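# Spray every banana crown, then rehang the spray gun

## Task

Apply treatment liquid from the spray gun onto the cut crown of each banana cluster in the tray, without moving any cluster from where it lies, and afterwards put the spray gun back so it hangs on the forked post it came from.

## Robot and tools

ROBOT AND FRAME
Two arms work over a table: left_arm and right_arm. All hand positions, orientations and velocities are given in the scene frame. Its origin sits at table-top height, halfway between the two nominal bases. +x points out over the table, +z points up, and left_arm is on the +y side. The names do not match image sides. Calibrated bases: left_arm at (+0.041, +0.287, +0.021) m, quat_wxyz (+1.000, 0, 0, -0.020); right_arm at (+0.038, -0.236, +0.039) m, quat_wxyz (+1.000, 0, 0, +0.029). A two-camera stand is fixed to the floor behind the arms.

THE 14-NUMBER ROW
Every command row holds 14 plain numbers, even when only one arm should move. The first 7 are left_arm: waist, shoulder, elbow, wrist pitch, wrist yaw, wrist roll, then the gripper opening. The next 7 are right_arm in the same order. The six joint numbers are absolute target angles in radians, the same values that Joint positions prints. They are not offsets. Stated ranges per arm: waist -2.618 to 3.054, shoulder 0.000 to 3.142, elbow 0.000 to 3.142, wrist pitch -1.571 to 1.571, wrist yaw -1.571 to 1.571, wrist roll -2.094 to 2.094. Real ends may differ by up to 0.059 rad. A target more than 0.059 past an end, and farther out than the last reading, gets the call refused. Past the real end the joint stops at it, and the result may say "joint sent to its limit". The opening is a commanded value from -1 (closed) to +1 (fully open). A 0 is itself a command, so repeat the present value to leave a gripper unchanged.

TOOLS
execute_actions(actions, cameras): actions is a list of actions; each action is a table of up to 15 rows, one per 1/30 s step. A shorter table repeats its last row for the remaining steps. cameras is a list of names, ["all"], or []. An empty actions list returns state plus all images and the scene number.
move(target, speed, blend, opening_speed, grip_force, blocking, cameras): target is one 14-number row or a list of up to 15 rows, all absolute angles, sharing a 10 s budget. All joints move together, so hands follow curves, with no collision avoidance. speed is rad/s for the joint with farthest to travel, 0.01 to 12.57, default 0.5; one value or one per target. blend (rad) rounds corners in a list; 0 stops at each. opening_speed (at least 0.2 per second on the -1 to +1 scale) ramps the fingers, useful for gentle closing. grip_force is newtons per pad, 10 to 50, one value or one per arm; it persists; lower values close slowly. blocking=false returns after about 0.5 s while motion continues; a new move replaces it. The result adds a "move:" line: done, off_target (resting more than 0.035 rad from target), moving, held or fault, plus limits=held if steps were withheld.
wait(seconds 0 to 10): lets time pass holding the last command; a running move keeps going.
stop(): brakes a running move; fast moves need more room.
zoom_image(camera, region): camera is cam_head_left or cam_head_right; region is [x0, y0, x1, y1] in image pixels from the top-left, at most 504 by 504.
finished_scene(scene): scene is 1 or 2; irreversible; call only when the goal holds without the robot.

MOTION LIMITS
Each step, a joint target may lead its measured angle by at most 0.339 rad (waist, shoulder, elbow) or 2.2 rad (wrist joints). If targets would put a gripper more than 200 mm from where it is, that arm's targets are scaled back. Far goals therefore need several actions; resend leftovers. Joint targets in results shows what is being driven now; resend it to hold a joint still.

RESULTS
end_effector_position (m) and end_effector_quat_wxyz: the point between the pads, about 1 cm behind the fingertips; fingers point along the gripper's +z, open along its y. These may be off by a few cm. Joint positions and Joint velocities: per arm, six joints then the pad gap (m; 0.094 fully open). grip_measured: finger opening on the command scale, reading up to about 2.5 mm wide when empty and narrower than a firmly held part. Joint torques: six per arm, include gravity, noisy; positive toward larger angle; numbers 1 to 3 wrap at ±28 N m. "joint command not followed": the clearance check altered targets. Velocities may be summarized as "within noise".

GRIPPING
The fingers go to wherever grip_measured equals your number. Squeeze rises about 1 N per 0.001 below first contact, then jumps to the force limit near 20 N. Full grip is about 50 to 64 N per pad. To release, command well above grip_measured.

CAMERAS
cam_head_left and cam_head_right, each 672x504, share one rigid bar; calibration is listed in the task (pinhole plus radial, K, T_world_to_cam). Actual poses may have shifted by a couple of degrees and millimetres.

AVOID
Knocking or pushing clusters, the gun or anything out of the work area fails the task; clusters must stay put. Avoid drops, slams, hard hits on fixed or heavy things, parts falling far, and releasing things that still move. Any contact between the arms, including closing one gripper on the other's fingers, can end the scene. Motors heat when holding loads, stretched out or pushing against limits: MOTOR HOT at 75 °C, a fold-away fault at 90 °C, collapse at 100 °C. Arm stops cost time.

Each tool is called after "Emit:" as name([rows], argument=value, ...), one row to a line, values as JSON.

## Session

Emit:
execute_actions(actions=[])

Emit:
zoom_image(camera="cam_head_left", region=[80, 30, 220, 210])

Emit:
zoom_image(camera="cam_head_left", region=[480, 30, 620, 210])

Scene clock: 0.00 s.
left_arm: end_effector_position=(+0.4365, +0.2849, +0.1505) grip_measured=+1.000 end_effector_quat_wxyz=(+0.647, +0.010, +0.762, -0.011) | right_arm: end_effector_position=(+0.4447, -0.2204, +0.1565) grip_measured=+1.000 end_effector_quat_wxyz=(+0.619, +0.010, +0.785, -0.042)
Joint positions: left_arm=[0.051 1.543 0.3 1.08 0.042 0.003 0.094] | right_arm=[0.063 1.577 0.373 0.967 0.196 -0.009 0.094]
Joint velocities: within noise
Joint torques (N m): no reading
Motor temperatures (°C): left_arm=[27 30 30 36 26 26 27] | right_arm=[27 25 39 33 29 24 29]
Heat: left arm: 36 °C; right arm: 39 °C.
Joint targets: left_arm=[0.051 1.539 0.304 1.075 0.042 0.003] | right_arm=[0.063 1.576 0.374 0.953 0.197 -0.008]
Tool commands: left_gripper/opening=+1.0 right_gripper/opening=+1.0

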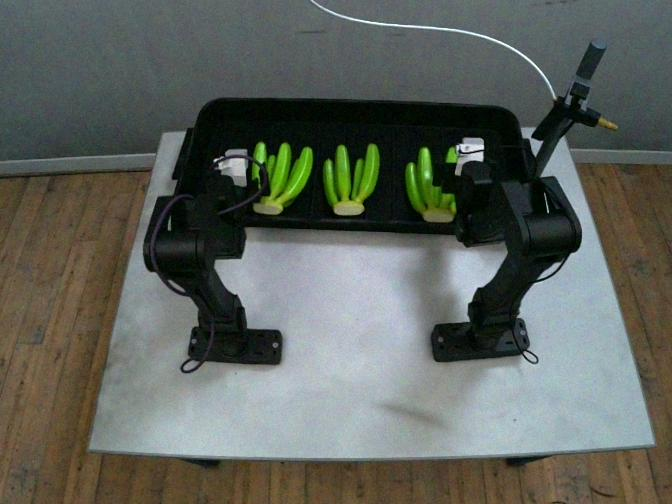

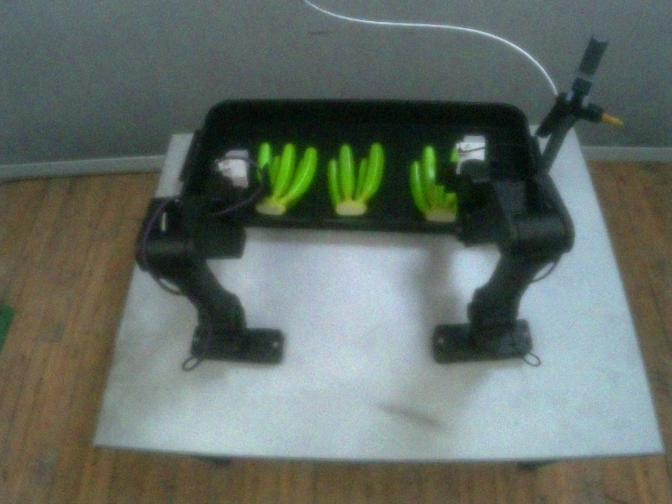

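Scaled by 2.800 from the camera's 672x504 image, which has a finer 960x720 frame.

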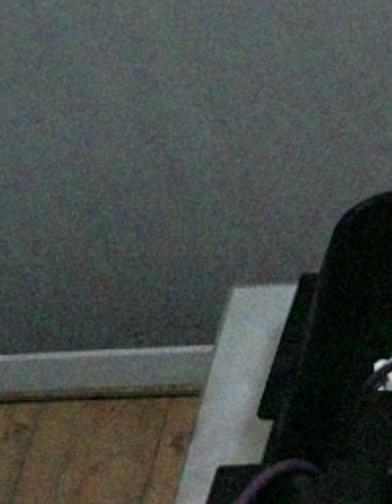

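Scaled by 2.800 from the camera's 672x504 image, which has a finer 960x720 frame.

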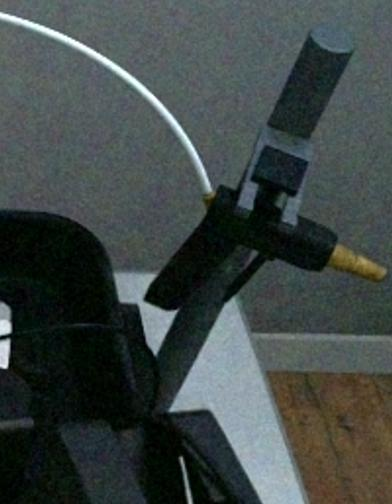

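Emit:
move([
  [0.4,1.0,0.304,0.7,0.042,0.0,1,-0.1,0.9,0.45,0.5,0.2,0.0,1],
  [1.3,0.8,0.304,0.5,0.042,0.0,1,-0.36,1.03,0.407,0.693,0.238,0.1,1],
], speed=0.7, blend=[0.05,0], cameras=["all"])

Emit:
zoom_image(camera="cam_head_left", region=[510, 60, 630, 180])

Scene clock: 34.57 s.
left_arm: end_effector_position=(+0.1506, +0.6003, +0.2597) grip_measured=+1.000 end_effector_quat_wxyz=(+0.577, -0.407, +0.585, +0.399) | right_arm: end_effector_position=(+0.3744, -0.3795, +0.3190) grip_measured=+1.000 end_effector_quat_wxyz=(+0.724, +0.211, +0.639, -0.152)
Joint positions: left_arm=[1.293 0.813 0.3 0.498 0.041 -0.002 0.094] | right_arm=[-0.353 1.024 0.427 0.693 0.229 0.09 0.094]
Joint torques (N m): left_arm=[0.7 -1.98 8.99 1.74 0 0.03] | right_arm=[-0.79 -2.25 5.63 1.59 0.06 0.14]
Motor temperatures (°C): left_arm=[27 31 31 41 26 26 27] | right_arm=[27 27 40 39 29 24 29]
Heat: left arm: 41 °C; right arm: 40 °C.
Joint targets: left_arm=[1.300 0.800 0.304 0.500 0.042 0.000] | right_arm=[-0.360 1.030 0.407 0.693 0.238 0.100]
move: done

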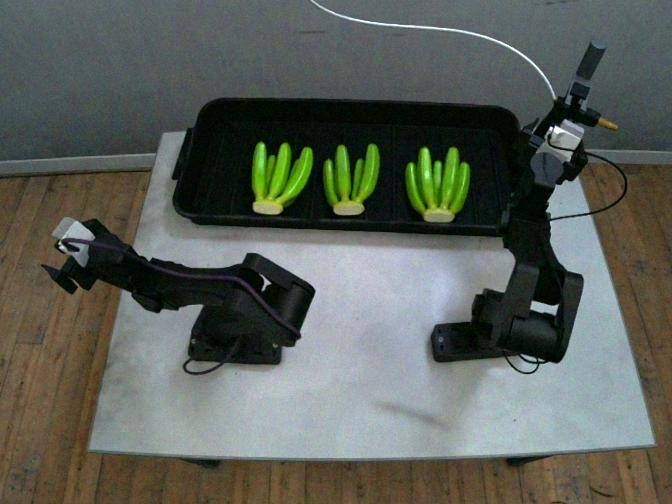

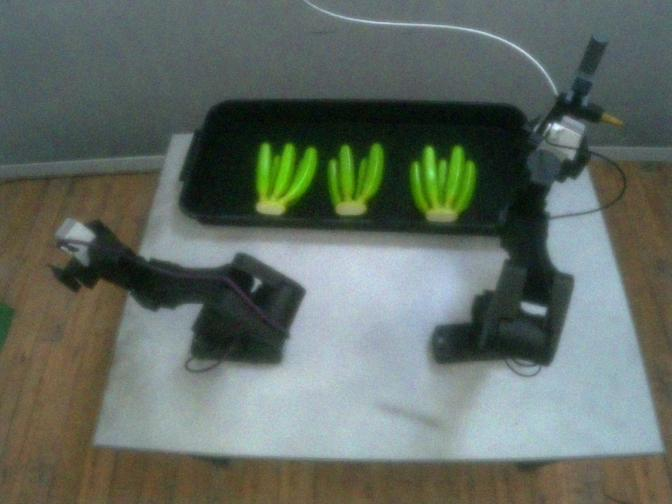

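Scaled by 4.200 from the camera's 672x504 image, which has a finer 960x720 frame.

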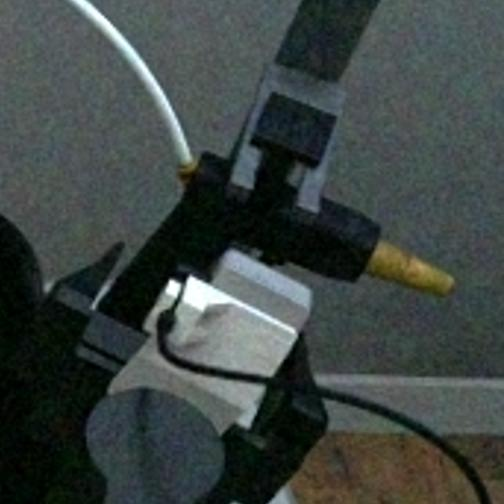

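Emit:
move([
  [1.3,0.8,0.304,0.5,0.042,0.0,1,-0.31,1.03,0.39,0.66,0.28,0.1,1],
  [1.3,0.8,0.304,0.5,0.042,0.0,1,-0.384,1.42,0.62,0.815,0.214,0.1,1],
], speed=0.25, cameras=["all"])

Emit:
zoom_image(camera="cam_head_left", region=[510, 60, 630, 180])

Scene clock: 49.27 s.
left_arm: end_effector_position=(+0.1506, +0.6003, +0.2596) grip_measured=+1.000 end_effector_quat_wxyz=(+0.577, -0.407, +0.585, +0.399) | right_arm: end_effector_position=(+0.4393, -0.4081, +0.2830) grip_measured=+1.000 end_effector_quat_wxyz=(+0.691, +0.219, +0.671, -0.157)
Joint positions: left_arm=[1.293 0.813 0.3 0.497 0.041 -0.002 0.094] | right_arm=[-0.375 1.406 0.595 0.816 0.221 0.091 0.094]
Joint torques (N m): left_arm=[0.62 -1.91 8.92 1.75 0.02 0.06] | right_arm=[-0.77 -4.79 9.07 1.65 -0.11 0.11]
Heat: left arm: 41 °C; right arm: 41 °C.
Joint targets: left_arm=[1.300 0.800 0.304 0.500 0.042 0.000] | right_arm=[-0.384 1.420 0.620 0.815 0.214 0.100]
move: done

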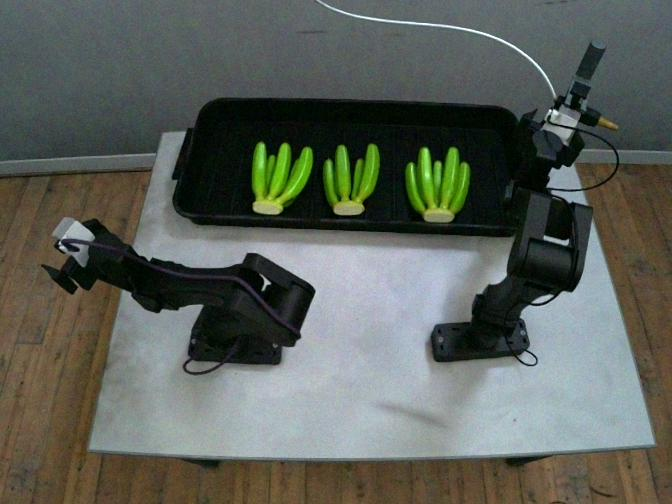

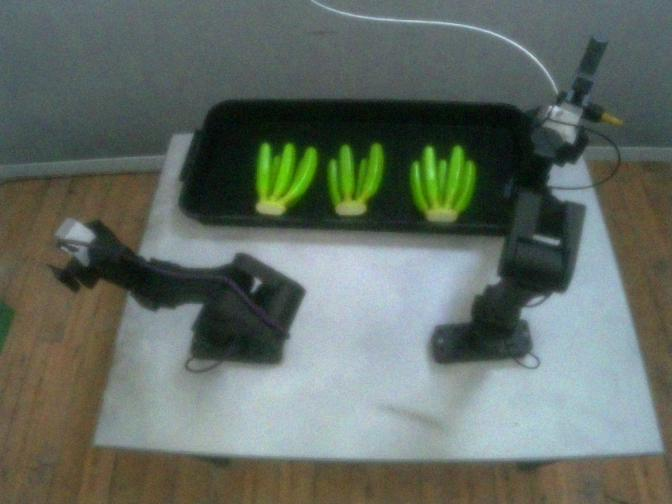

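Scaled by 4.200 from the camera's 672x504 image, which has a finer 960x720 frame.

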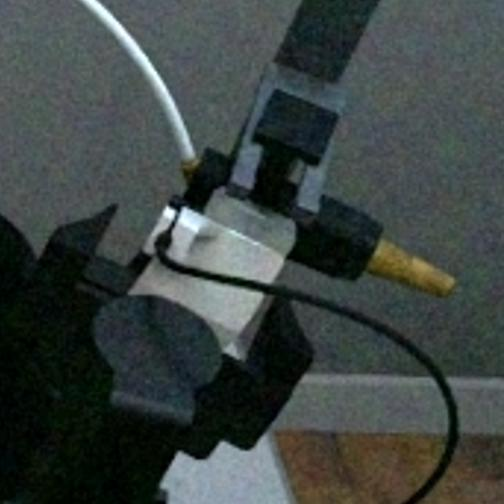

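Emit:
move(target=[1.3,0.8,0.304,0.5,0.042,0.0,1,-0.384,1.42,0.62,0.815,0.214,0.1,-1], opening_speed=0.6, grip_force=50, cameras=["all"])

Emit:
zoom_image(camera="cam_head_left", region=[510, 60, 630, 180])

Scene clock: 57.90 s.
left_arm: end_effector_position=(+0.1506, +0.6003, +0.2596) grip_measured=+1.000 end_effector_quat_wxyz=(+0.577, -0.407, +0.585, +0.399) | right_arm: end_effector_position=(+0.4388, -0.4095, +0.2855) grip_measured=-0.275 end_effector_quat_wxyz=(+0.695, +0.222, +0.666, -0.153)
Joint positions: left_arm=[1.293 0.813 0.3 0.497 0.041 -0.002 0.094] | right_arm=[-0.381 1.406 0.595 0.826 0.216 0.102 0.034]
Joint torques (N m): left_arm=[0.72 -1.91 8.88 1.75 0 0.04] | right_arm=[-0.25 -4.59 8.85 1.52 -0.03 -0.01]
Heat: left arm: 42 °C; right arm: 42 °C.
Joint targets: left_arm=[1.300 0.800 0.304 0.500 0.042 0.000] | right_arm=[-0.384 1.420 0.620 0.815 0.214 0.100]
move: done

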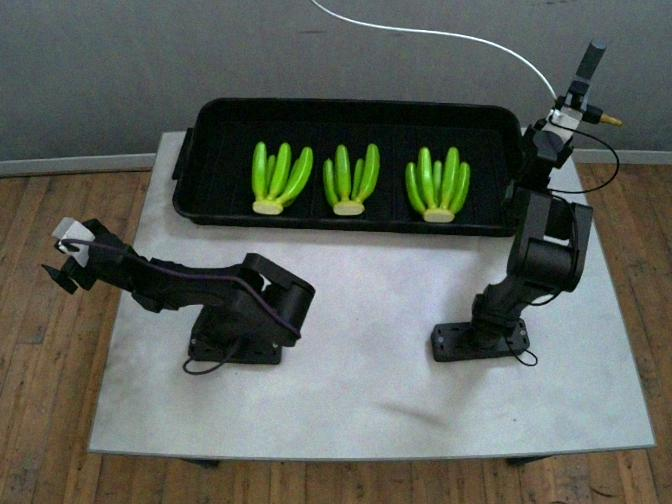

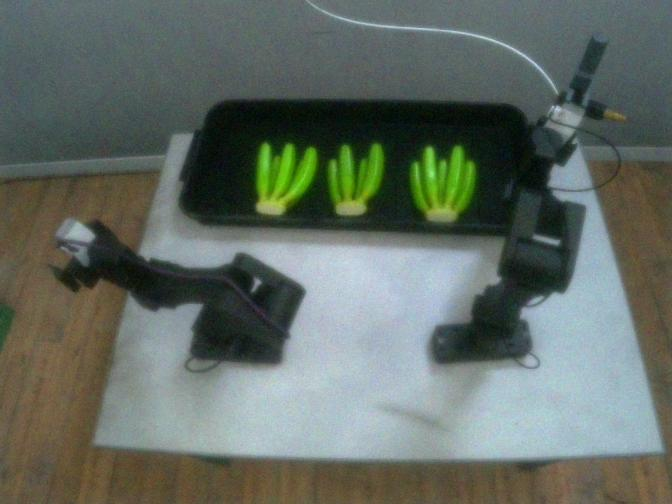

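Scaled by 4.200 from the camera's 672x504 image, which has a finer 960x720 frame.

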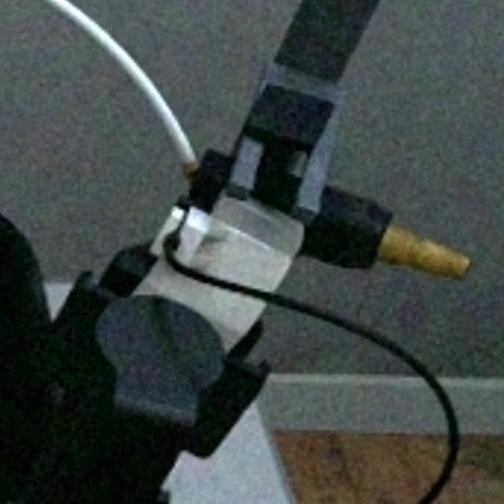

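Emit:
move([
  [1.3,0.8,0.304,0.5,0.042,0.0,1,-0.384,1.39,0.615,0.80,0.214,0.1,-1],
  [1.3,0.8,0.304,0.5,0.042,0.0,1,-0.35,1.13,0.50,0.68,0.25,0.1,-1],
  [1.3,0.8,0.304,0.5,0.042,0.0,1,-0.281,0.83,0.40,0.48,0.319,0.1,-1],
], speed=0.2, blend=[0.01,0.02,0], cameras=["all"])

Emit:
zoom_image(camera="cam_head_left", region=[510, 60, 630, 180])

Scene clock: 75.07 s.
left_arm: end_effector_position=(+0.1506, +0.6003, +0.2596) grip_measured=+1.000 end_effector_quat_wxyz=(+0.577, -0.407, +0.585, +0.399) | right_arm: end_effector_position=(+0.3514, -0.3655, +0.3130) grip_measured=-0.276 end_effector_quat_wxyz=(+0.698, +0.224, +0.662, -0.154)
Joint positions: left_arm=[1.293 0.813 0.3 0.497 0.041 -0.002 0.094] | right_arm=[-0.29 0.849 0.414 0.459 0.311 0.102 0.034]
Joint torques (N m): left_arm=[0.68 -1.96 8.87 1.73 0.01 0.04] | right_arm=[0.88 -3.37 6.56 1.88 0.07 -0.03]
Heat: left arm: 42 °C; right arm: 42 °C.
Joint targets: left_arm=[1.300 0.800 0.304 0.500 0.042 0.000] | right_arm=[-0.281 0.830 0.400 0.480 0.319 0.100]
move: done

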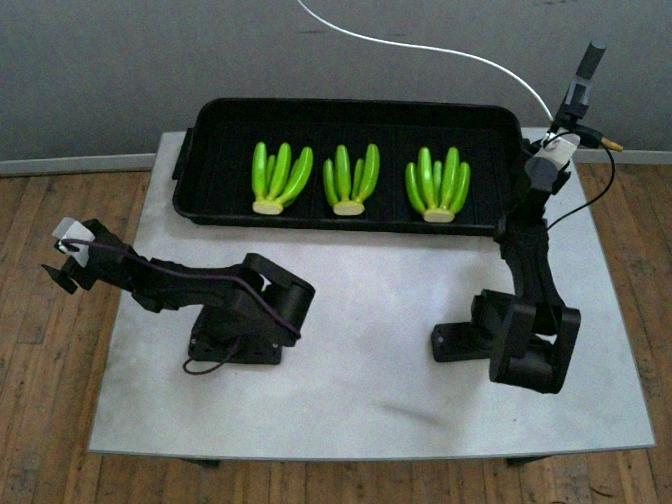

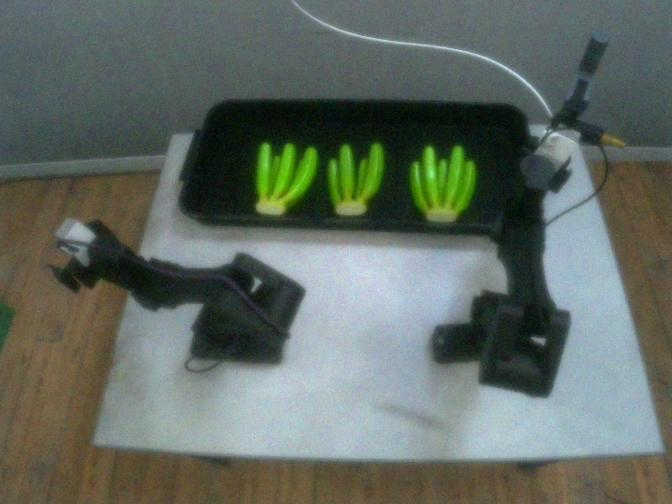

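Scaled by 4.200 from the camera's 672x504 image, which has a finer 960x720 frame.

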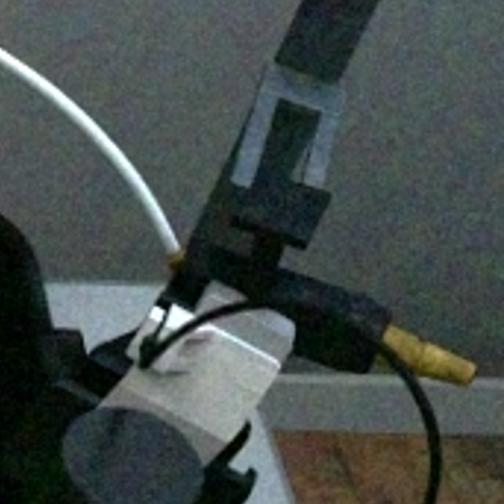

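Emit:
move([
  [1.3,0.8,0.304,0.5,0.042,0.0,1,-0.161,0.55,0.42,0.20,0.437,0.1,-1],
  [1.3,0.8,0.304,0.5,0.042,0.0,1,0.2,0.75,0.50,0.4,0.55,0.9,-1],
  [1.3,0.8,0.304,0.5,0.042,0.0,1,0.66,1.08,0.41,0.715,0.718,1.65,-1],
], speed=[0.35,0.6,0.6], blend=[0.05,0.05,0], cameras=["all"])

Emit:
zoom_image(camera="cam_head_left", region=[330, 100, 510, 240])

Scene clock: 111.53 s.
left_arm: end_effector_position=(+0.1506, +0.6003, +0.2596) grip_measured=+1.000 end_effector_quat_wxyz=(+0.577, -0.407, +0.585, +0.399) | right_arm: end_effector_position=(+0.3661, -0.1059, +0.2972) grip_measured=-0.276 end_effector_quat_wxyz=(+0.476, +0.520, +0.463, +0.538)
Joint positions: left_arm=[1.293 0.813 0.3 0.497 0.041 -0.002 0.094] | right_arm=[0.654 1.079 0.423 0.697 0.708 1.663 0.034]
Joint torques (N m): left_arm=[0.7 -1.99 8.91 1.76 0.02 0.05] | right_arm=[0.57 -2.92 5.89 1.64 0.04 -0.16]
Heat: left arm: 42 °C; right arm: 43 °C.
Joint targets: left_arm=[1.300 0.800 0.304 0.500 0.042 0.000] | right_arm=[0.660 1.080 0.410 0.715 0.718 1.650]
move: done

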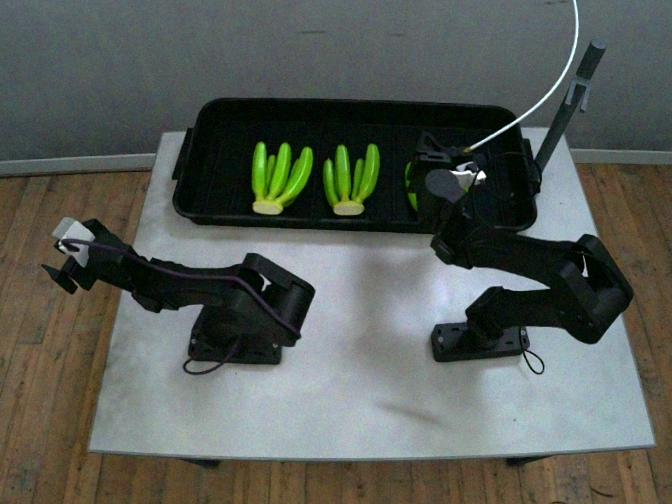

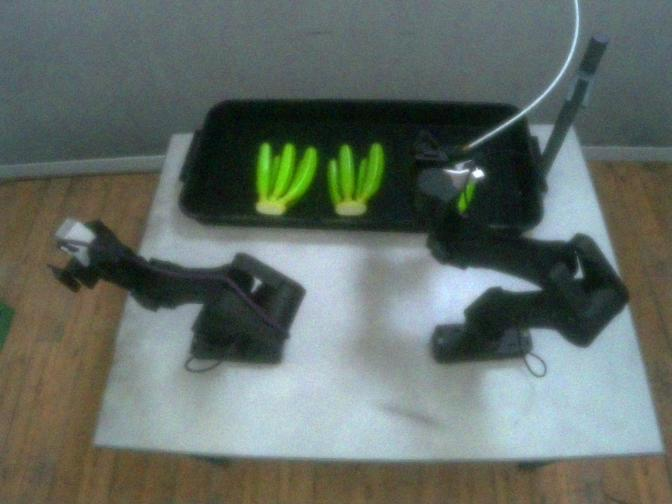

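Scaled by 2.800 from the camera's 672x504 image, which has a finer 960x720 frame.

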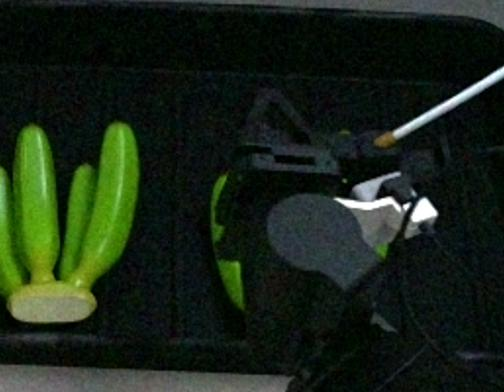

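Emit:
move([
  [1.3,0.8,0.304,0.5,0.042,0.0,1,0.72,1.12,0.43,0.74,0.778,1.65,-1],
  [1.3,0.8,0.304,0.5,0.042,0.0,1,0.85,1.12,0.43,0.74,0.908,1.65,-1],
  [1.3,0.8,0.304,0.5,0.042,0.0,1,0.82,1.03,0.38,0.70,0.878,1.65,-1],
  [1.3,0.8,0.304,0.5,0.042,0.0,1,0.70,1.03,0.38,0.70,0.758,1.65,-1],
  [1.3,0.8,0.304,0.5,0.042,0.0,1,0.90,1.35,0.69,0.70,0.9,1.65,-1],
], speed=[0.15,0.15,0.15,0.15,0.5], blend=[0.01,0.01,0.01,0.01,0], cameras=["all"])

Emit:
zoom_image(camera="cam_head_left", region=[240, 120, 490, 240])

Scene clock: 132.57 s.
left_arm: end_effector_position=(+0.1506, +0.6003, +0.2596) grip_measured=+1.000 end_effector_quat_wxyz=(+0.577, -0.407, +0.585, +0.399) | right_arm: end_effector_position=(+0.3665, -0.0122, +0.3086) grip_measured=-0.276 end_effector_quat_wxyz=(+0.457, +0.508, +0.489, +0.542)
Joint positions: left_arm=[1.293 0.813 0.3 0.497 0.041 -0.002 0.094] | right_arm=[0.896 1.343 0.658 0.696 0.888 1.666 0.034]
Joint torques (N m): left_arm=[0.73 -1.98 8.87 1.74 0.02 0.06] | right_arm=[0.21 -4.71 9.68 1.44 0.05 -0.12]
Heat: left arm: 42 °C; right arm: 43 °C.
Joint targets: left_arm=[1.300 0.800 0.304 0.500 0.042 0.000] | right_arm=[0.900 1.350 0.690 0.700 0.900 1.650]
move: done

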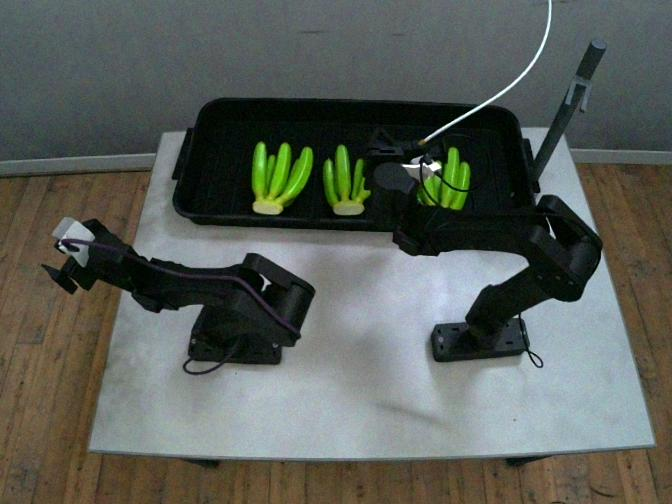

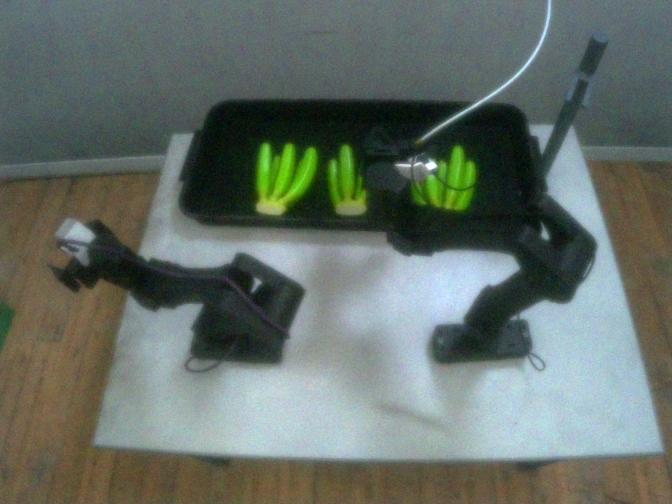

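Scaled by 2.016 from the camera's 672x504 image, which has a finer 960x720 frame.

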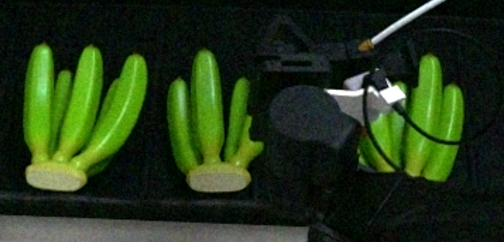

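Emit:
move([
  [1.3,0.8,0.304,0.5,0.042,0.0,1,1.03,1.70,0.917,0.85,0.838,1.65,-1],
  [1.3,0.8,0.304,0.5,0.042,0.0,1,1.082,1.79,0.97,0.885,0.89,1.65,-1],
], speed=[0.5,0.15], cameras=["all"])

Emit:
zoom_image(camera="cam_head_left", region=[240, 120, 490, 240])

Scene clock: 149.70 s.
left_arm: end_effector_position=(+0.1506, +0.6003, +0.2596) grip_measured=+1.000 end_effector_quat_wxyz=(+0.577, -0.407, +0.585, +0.399) | right_arm: end_effector_position=(+0.3602, +0.1300, +0.2810) grip_measured=-0.276 end_effector_quat_wxyz=(+0.401, +0.460, +0.526, +0.592)
Joint positions: left_arm=[1.293 0.813 0.3 0.497 0.041 -0.002 0.094] | right_arm=[1.077 1.775 0.937 0.873 0.878 1.667 0.034]
Joint torques (N m): left_arm=[0.72 -1.95 8.9 1.75 0 0.04] | right_arm=[0.57 -7.76 9.22 1.54 0.07 -0.16]
Heat: left arm: 43 °C; right arm: 43 °C.
Joint targets: left_arm=[1.300 0.800 0.304 0.500 0.042 0.000] | right_arm=[1.082 1.790 0.970 0.885 0.890 1.650]
move: done

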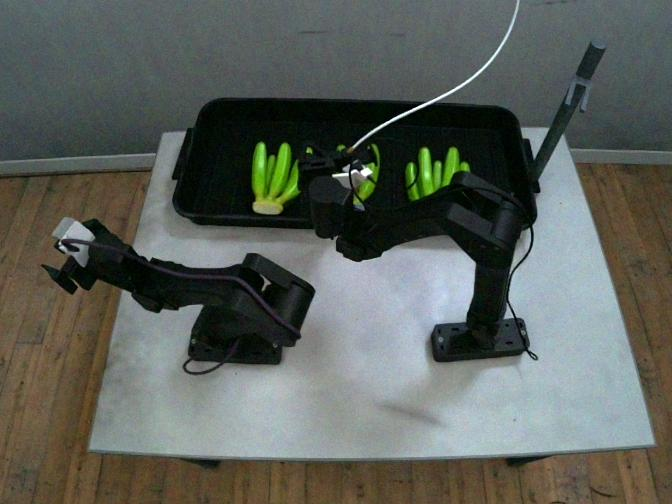

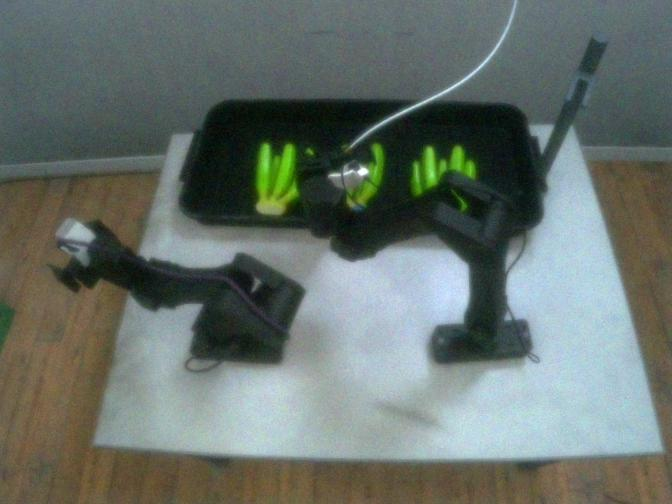

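Scaled by 2.016 from the camera's 672x504 image, which has a finer 960x720 frame.

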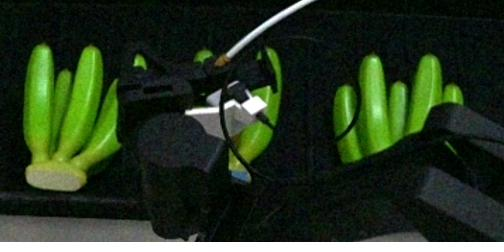

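Emit:
move([
  [1.3,0.8,0.304,0.5,0.042,0.0,1,1.125,1.92,1.04,0.94,0.93,1.65,-1],
  [1.3,0.8,0.304,0.5,0.042,0.0,1,1.08,1.95,1.055,0.955,0.885,1.65,-1],
  [1.3,0.8,0.304,0.5,0.042,0.0,1,1.036,1.81,0.98,0.895,0.844,1.65,-1],
  [1.3,0.8,0.304,0.5,0.042,0.0,1,1.09,1.76,0.955,0.87,0.90,1.65,-1],
  [1.3,0.8,0.304,0.5,0.042,0.0,1,1.16,2.15,1.53,0.62,0.72,1.65,-1],
], speed=[0.12,0.12,0.12,0.12,0.4], blend=[0.01,0.01,0.01,0.02,0], cameras=["all"])

Emit:
zoom_image(camera="cam_head_left", region=[240, 120, 490, 240])

Scene clock: 169.73 s.
left_arm: end_effector_position=(+0.1506, +0.6003, +0.2596) grip_measured=+1.000 end_effector_quat_wxyz=(+0.577, -0.407, +0.585, +0.399) | right_arm: end_effector_position=(+0.3582, +0.2833, +0.2827) grip_measured=-0.276 end_effector_quat_wxyz=(+0.335, +0.392, +0.592, +0.619)
Joint positions: left_arm=[1.293 0.813 0.3 0.497 0.041 -0.002 0.094] | right_arm=[1.155 2.129 1.494 0.624 0.723 1.667 0.034]
Joint torques (N m): left_arm=[0.73 -1.98 8.87 1.74 0.04 0.07] | right_arm=[0.38 -11.36 9.98 1.52 -0.06 -0.15]
Motor temperatures (°C): left_arm=[27 29 31 43 26 26 26] | right_arm=[27 30 43 44 29 24 31]
Heat: left arm: 43 °C; right arm: 44 °C.
Joint targets: left_arm=[1.300 0.800 0.304 0.500 0.042 0.000] | right_arm=[1.160 2.150 1.530 0.620 0.720 1.650]
move: off_target (right_arm); right_arm: the elbow is farthest, 0.036 rad from its target

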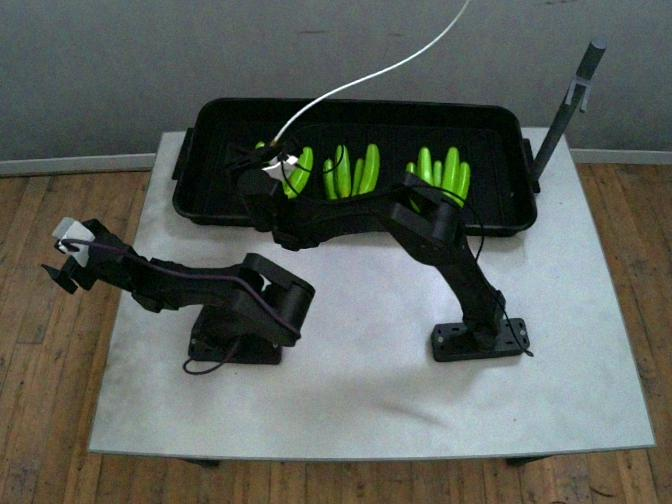

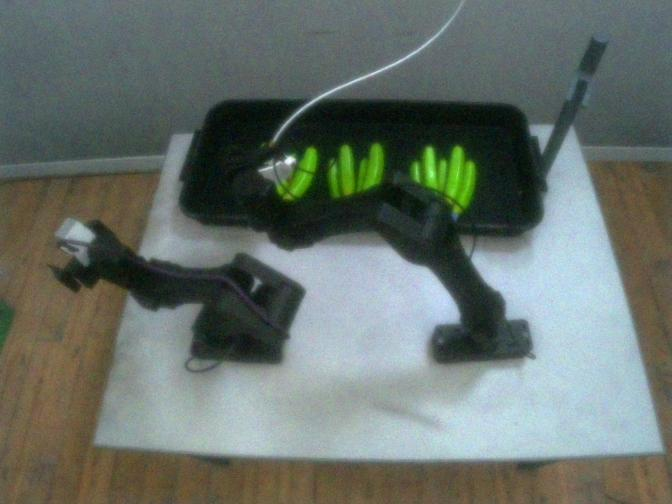

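Scaled by 2.016 from the camera's 672x504 image, which has a finer 960x720 frame.

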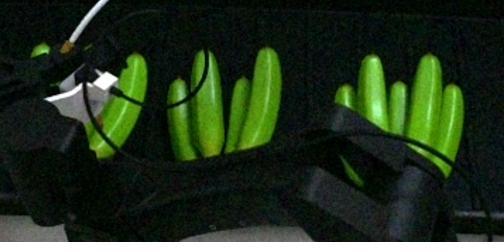

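Emit:
move([
  [1.3,0.8,0.304,0.5,0.042,0.0,1,1.20,2.27,1.735,0.58,0.765,1.65,-1],
  [1.3,0.8,0.304,0.5,0.042,0.0,1,1.225,2.36,1.885,0.52,0.785,1.65,-1],
  [1.3,0.8,0.304,0.5,0.042,0.0,1,1.195,2.375,1.90,0.53,0.755,1.65,-1],
  [1.3,0.8,0.304,0.5,0.042,0.0,1,1.16,2.24,1.68,0.60,0.725,1.65,-1],
  [1.3,0.8,0.304,0.5,0.042,0.0,1,1.19,2.20,1.62,0.60,0.755,1.65,-1],
  [1.3,0.8,0.304,0.5,0.042,0.0,1,1.0,1.45,1.25,0.40,0.5,1.65,-1],
  [1.3,0.8,0.304,0.5,0.042,0.0,1,-0.3,0.7,0.6,0.30,0.437,1.3,-1],
], speed=[0.12,0.12,0.12,0.12,0.12,0.5,0.7], blend=[0.01,0.01,0.01,0.01,0.02,0.1,0], cameras=["all"])

Emit:
zoom_image(camera="cam_head_left", region=[240, 120, 490, 240])

Scene clock: 190.13 s.
left_arm: end_effector_position=(+0.1506, +0.6003, +0.2596) grip_measured=+1.000 end_effector_quat_wxyz=(+0.577, -0.407, +0.585, +0.399) | right_arm: end_effector_position=(+0.3105, -0.3807, +0.4096) grip_measured=-0.276 end_effector_quat_wxyz=(+0.715, +0.560, +0.319, +0.270)
Joint positions: left_arm=[1.293 0.813 0.3 0.497 0.041 -0.002 0.094] | right_arm=[-0.293 0.714 0.614 0.289 0.45 1.332 0.034]
Joint torques (N m): left_arm=[0.73 -2 8.9 1.76 0 0.04] | right_arm=[-0.59 -1.77 6.57 1.63 -0.22 -0.32]
Motor temperatures (°C): left_arm=[27 29 31 43 26 26 26] | right_arm=[27 35 43 44 29 24 31]
Heat: left arm: 43 °C; right arm: 44 °C.
Joint targets: left_arm=[1.300 0.800 0.304 0.500 0.042 0.000] | right_arm=[-0.300 0.700 0.600 0.300 0.437 1.300]
move: done

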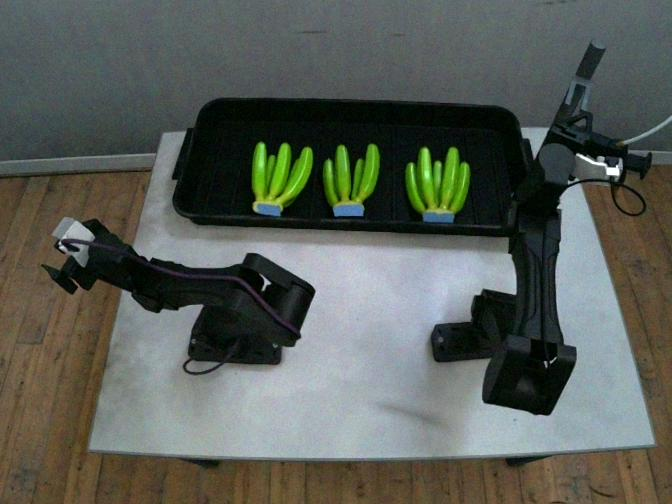

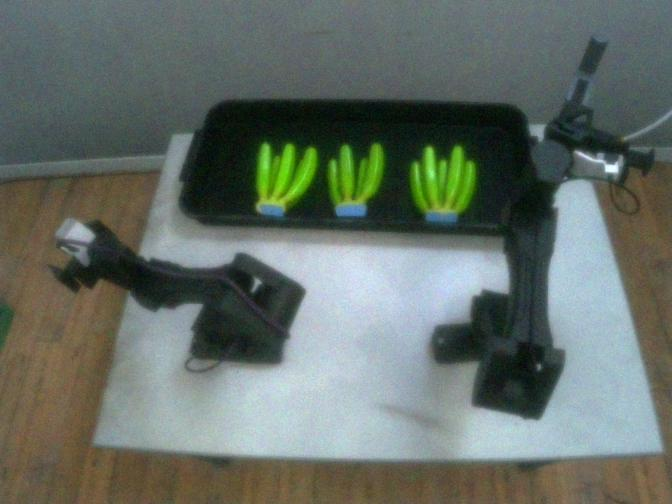

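Scaled by 2.016 from the camera's 672x504 image, which has a finer 960x720 frame.

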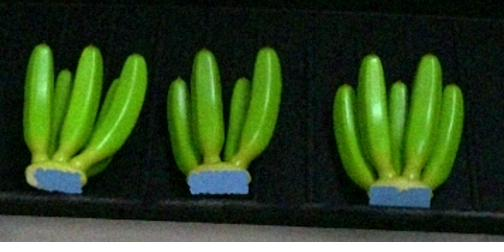

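Emit:
move([
  [1.3,0.8,0.304,0.5,0.042,0.0,1,1.0,1.45,1.25,0.40,0.5,1.65,-1],
  [1.3,0.8,0.304,0.5,0.042,0.0,1,1.22,2.33,1.835,0.54,0.78,1.65,-1],
  [1.3,0.8,0.304,0.5,0.042,0.0,1,1.25,2.48,2.09,0.42,0.80,1.65,-1],
  [1.3,0.8,0.304,0.5,0.042,0.0,1,1.22,2.49,2.10,0.42,0.77,1.65,-1],
  [1.3,0.8,0.304,0.5,0.042,0.0,1,1.18,2.31,1.81,0.55,0.74,1.65,-1],
  [1.3,0.8,0.304,0.5,0.042,0.0,1,1.0,1.45,1.25,0.40,0.5,1.65,-1],
  [1.3,0.8,0.304,0.5,0.042,0.0,1,-0.16,0.55,0.42,0.20,0.437,0.1,-1],
], speed=[0.9,0.6,0.15,0.2,0.2,0.7,1.0], blend=[0.1,0.02,0.01,0.01,0.02,0.1,0], cameras=["all"])

Emit:
zoom_image(camera="cam_head_left", region=[240, 120, 490, 240])

Scene clock: 215.33 s.
left_arm: end_effector_position=(+0.1506, +0.6003, +0.2596) grip_measured=+1.000 end_effector_quat_wxyz=(+0.577, -0.407, +0.585, +0.399) | right_arm: end_effector_position=(+0.3094, -0.3393, +0.3376) grip_measured=-0.276 end_effector_quat_wxyz=(+0.707, +0.231, +0.652, -0.148)
Joint positions: left_arm=[1.293 0.813 0.3 0.497 0.041 -0.002 0.094] | right_arm=[-0.153 0.565 0.432 0.182 0.451 0.113 0.034]
Joint torques (N m): left_arm=[0.72 -1.91 8.87 1.74 0.01 0.07] | right_arm=[-0.81 -1.05 6.63 1.75 -0.17 -0.12]
Heat: left arm: 43 °C; right arm: 45 °C.
Joint targets: left_arm=[1.300 0.800 0.304 0.500 0.042 0.000] | right_arm=[-0.160 0.550 0.420 0.200 0.437 0.100]
move: done

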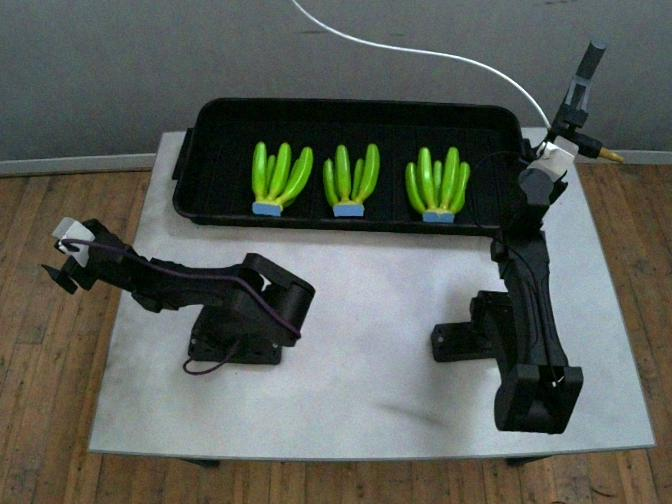

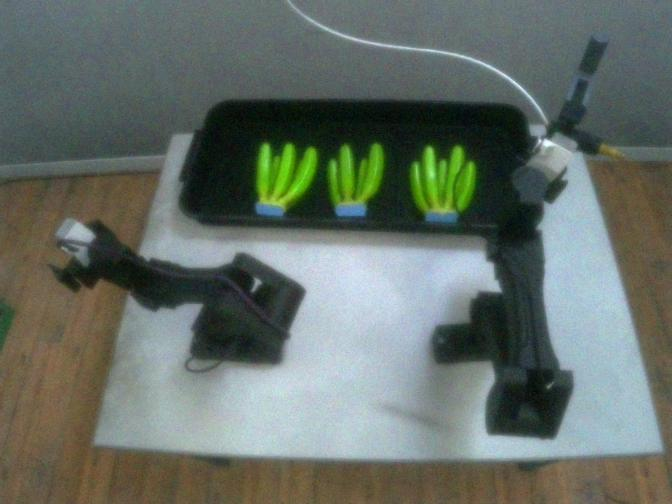

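Scaled by 2.016 from the camera's 672x504 image, which has a finer 960x720 frame.

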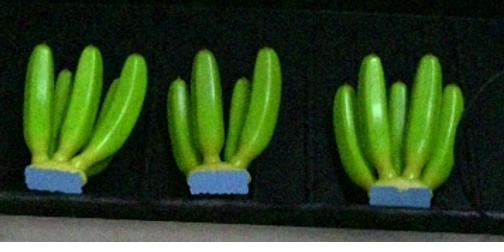

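Emit:
move(target=[1.3,0.8,0.304,0.5,0.042,0.0,1,-0.299,0.862,0.44,0.47,0.304,0.1,-1], speed=0.3, cameras=["all"])

Emit:
zoom_image(camera="cam_head_left", region=[510, 60, 630, 180])

Scene clock: 223.33 s.
left_arm: end_effector_position=(+0.1506, +0.6003, +0.2596) grip_measured=+1.000 end_effector_quat_wxyz=(+0.577, -0.407, +0.585, +0.399) | right_arm: end_effector_position=(+0.3540, -0.3676, +0.3099) grip_measured=-0.276 end_effector_quat_wxyz=(+0.689, +0.230, +0.670, -0.154)
Joint positions: left_arm=[1.293 0.813 0.3 0.497 0.041 -0.002 0.094] | right_arm=[-0.292 0.866 0.432 0.432 0.317 0.112 0.034]
Joint torques (N m): left_arm=[0.69 -1.96 8.8 1.74 0.02 0.04] | right_arm=[-0.62 -2.06 8.39 1.96 -0.18 -0.11]
Heat: left arm: 43 °C; right arm: 46 °C.
Joint targets: left_arm=[1.300 0.800 0.304 0.500 0.042 0.000] | right_arm=[-0.299 0.862 0.440 0.470 0.304 0.100]
move: off_target (right_arm); right_arm: the wrist pitch is farthest, 0.038 rad from its target

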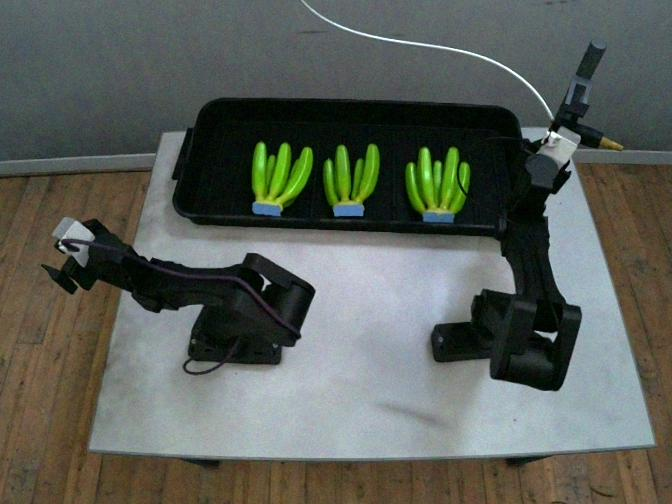

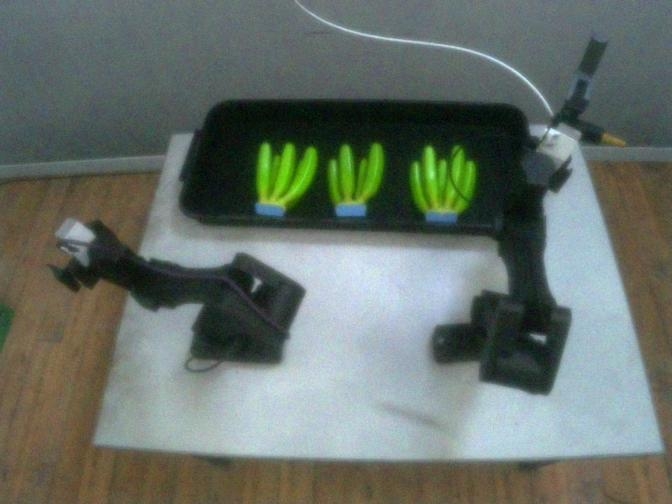

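Scaled by 4.200 from the camera's 672x504 image, which has a finer 960x720 frame.

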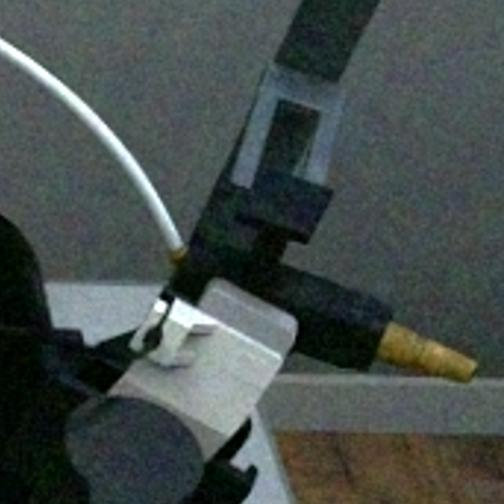

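Emit:
move([
  [1.3,0.8,0.304,0.5,0.042,0.0,1,-0.36,1.155,0.553,0.70,0.245,0.1,-1],
  [1.3,0.8,0.304,0.5,0.042,0.0,1,-0.388,1.40,0.65,0.83,0.21,0.1,-1],
], speed=0.12, blend=[0.02,0], cameras=["all"])

Emit:
zoom_image(camera="cam_head_left", region=[510, 60, 630, 180])

Scene clock: 233.97 s.
left_arm: end_effector_position=(+0.1506, +0.6003, +0.2596) grip_measured=+1.000 end_effector_quat_wxyz=(+0.577, -0.407, +0.585, +0.399) | right_arm: end_effector_position=(+0.4390, -0.4105, +0.2904) grip_measured=-0.276 end_effector_quat_wxyz=(+0.694, +0.227, +0.666, -0.152)
Joint positions: left_arm=[1.293 0.813 0.3 0.497 0.041 -0.002 0.094] | right_arm=[-0.38 1.394 0.612 0.792 0.223 0.111 0.034]
Joint torques (N m): left_arm=[0.7 -1.94 8.88 1.74 0.04 0.04] | right_arm=[-0.69 -5.29 10.25 1.99 -0.18 -0.07]
Motor temperatures (°C): left_arm=[27 29 31 43 26 26 26] | right_arm=[27 30 45 46 29 24 32]
Heat: left arm: 43 °C; right arm: 46 °C.
Joint targets: left_arm=[1.300 0.800 0.304 0.500 0.042 0.000] | right_arm=[-0.388 1.400 0.650 0.830 0.210 0.100]
move: off_target (right_arm); right_arm: the elbow is farthest, 0.038 rad from its target

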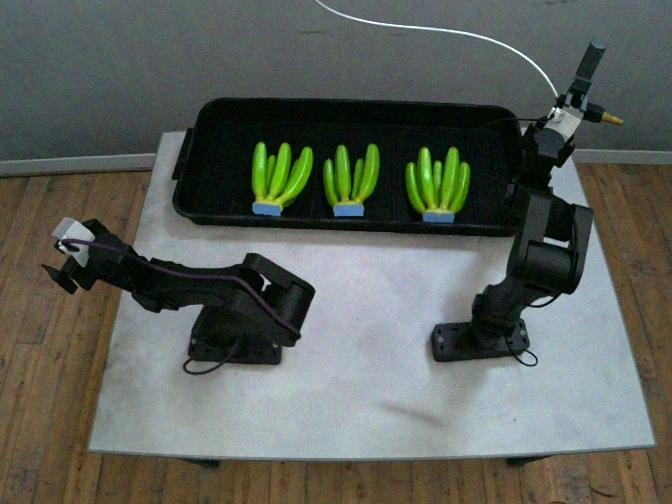

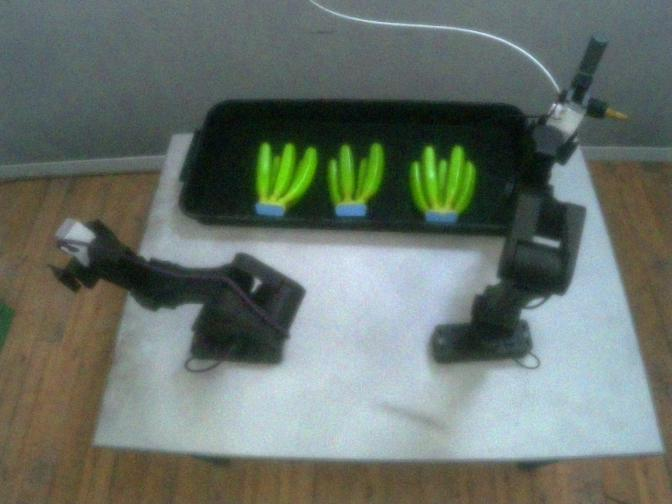

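Scaled by 4.200 from the camera's 672x504 image, which has a finer 960x720 frame.

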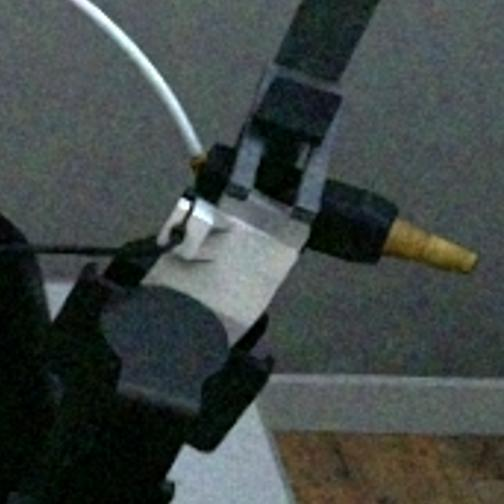

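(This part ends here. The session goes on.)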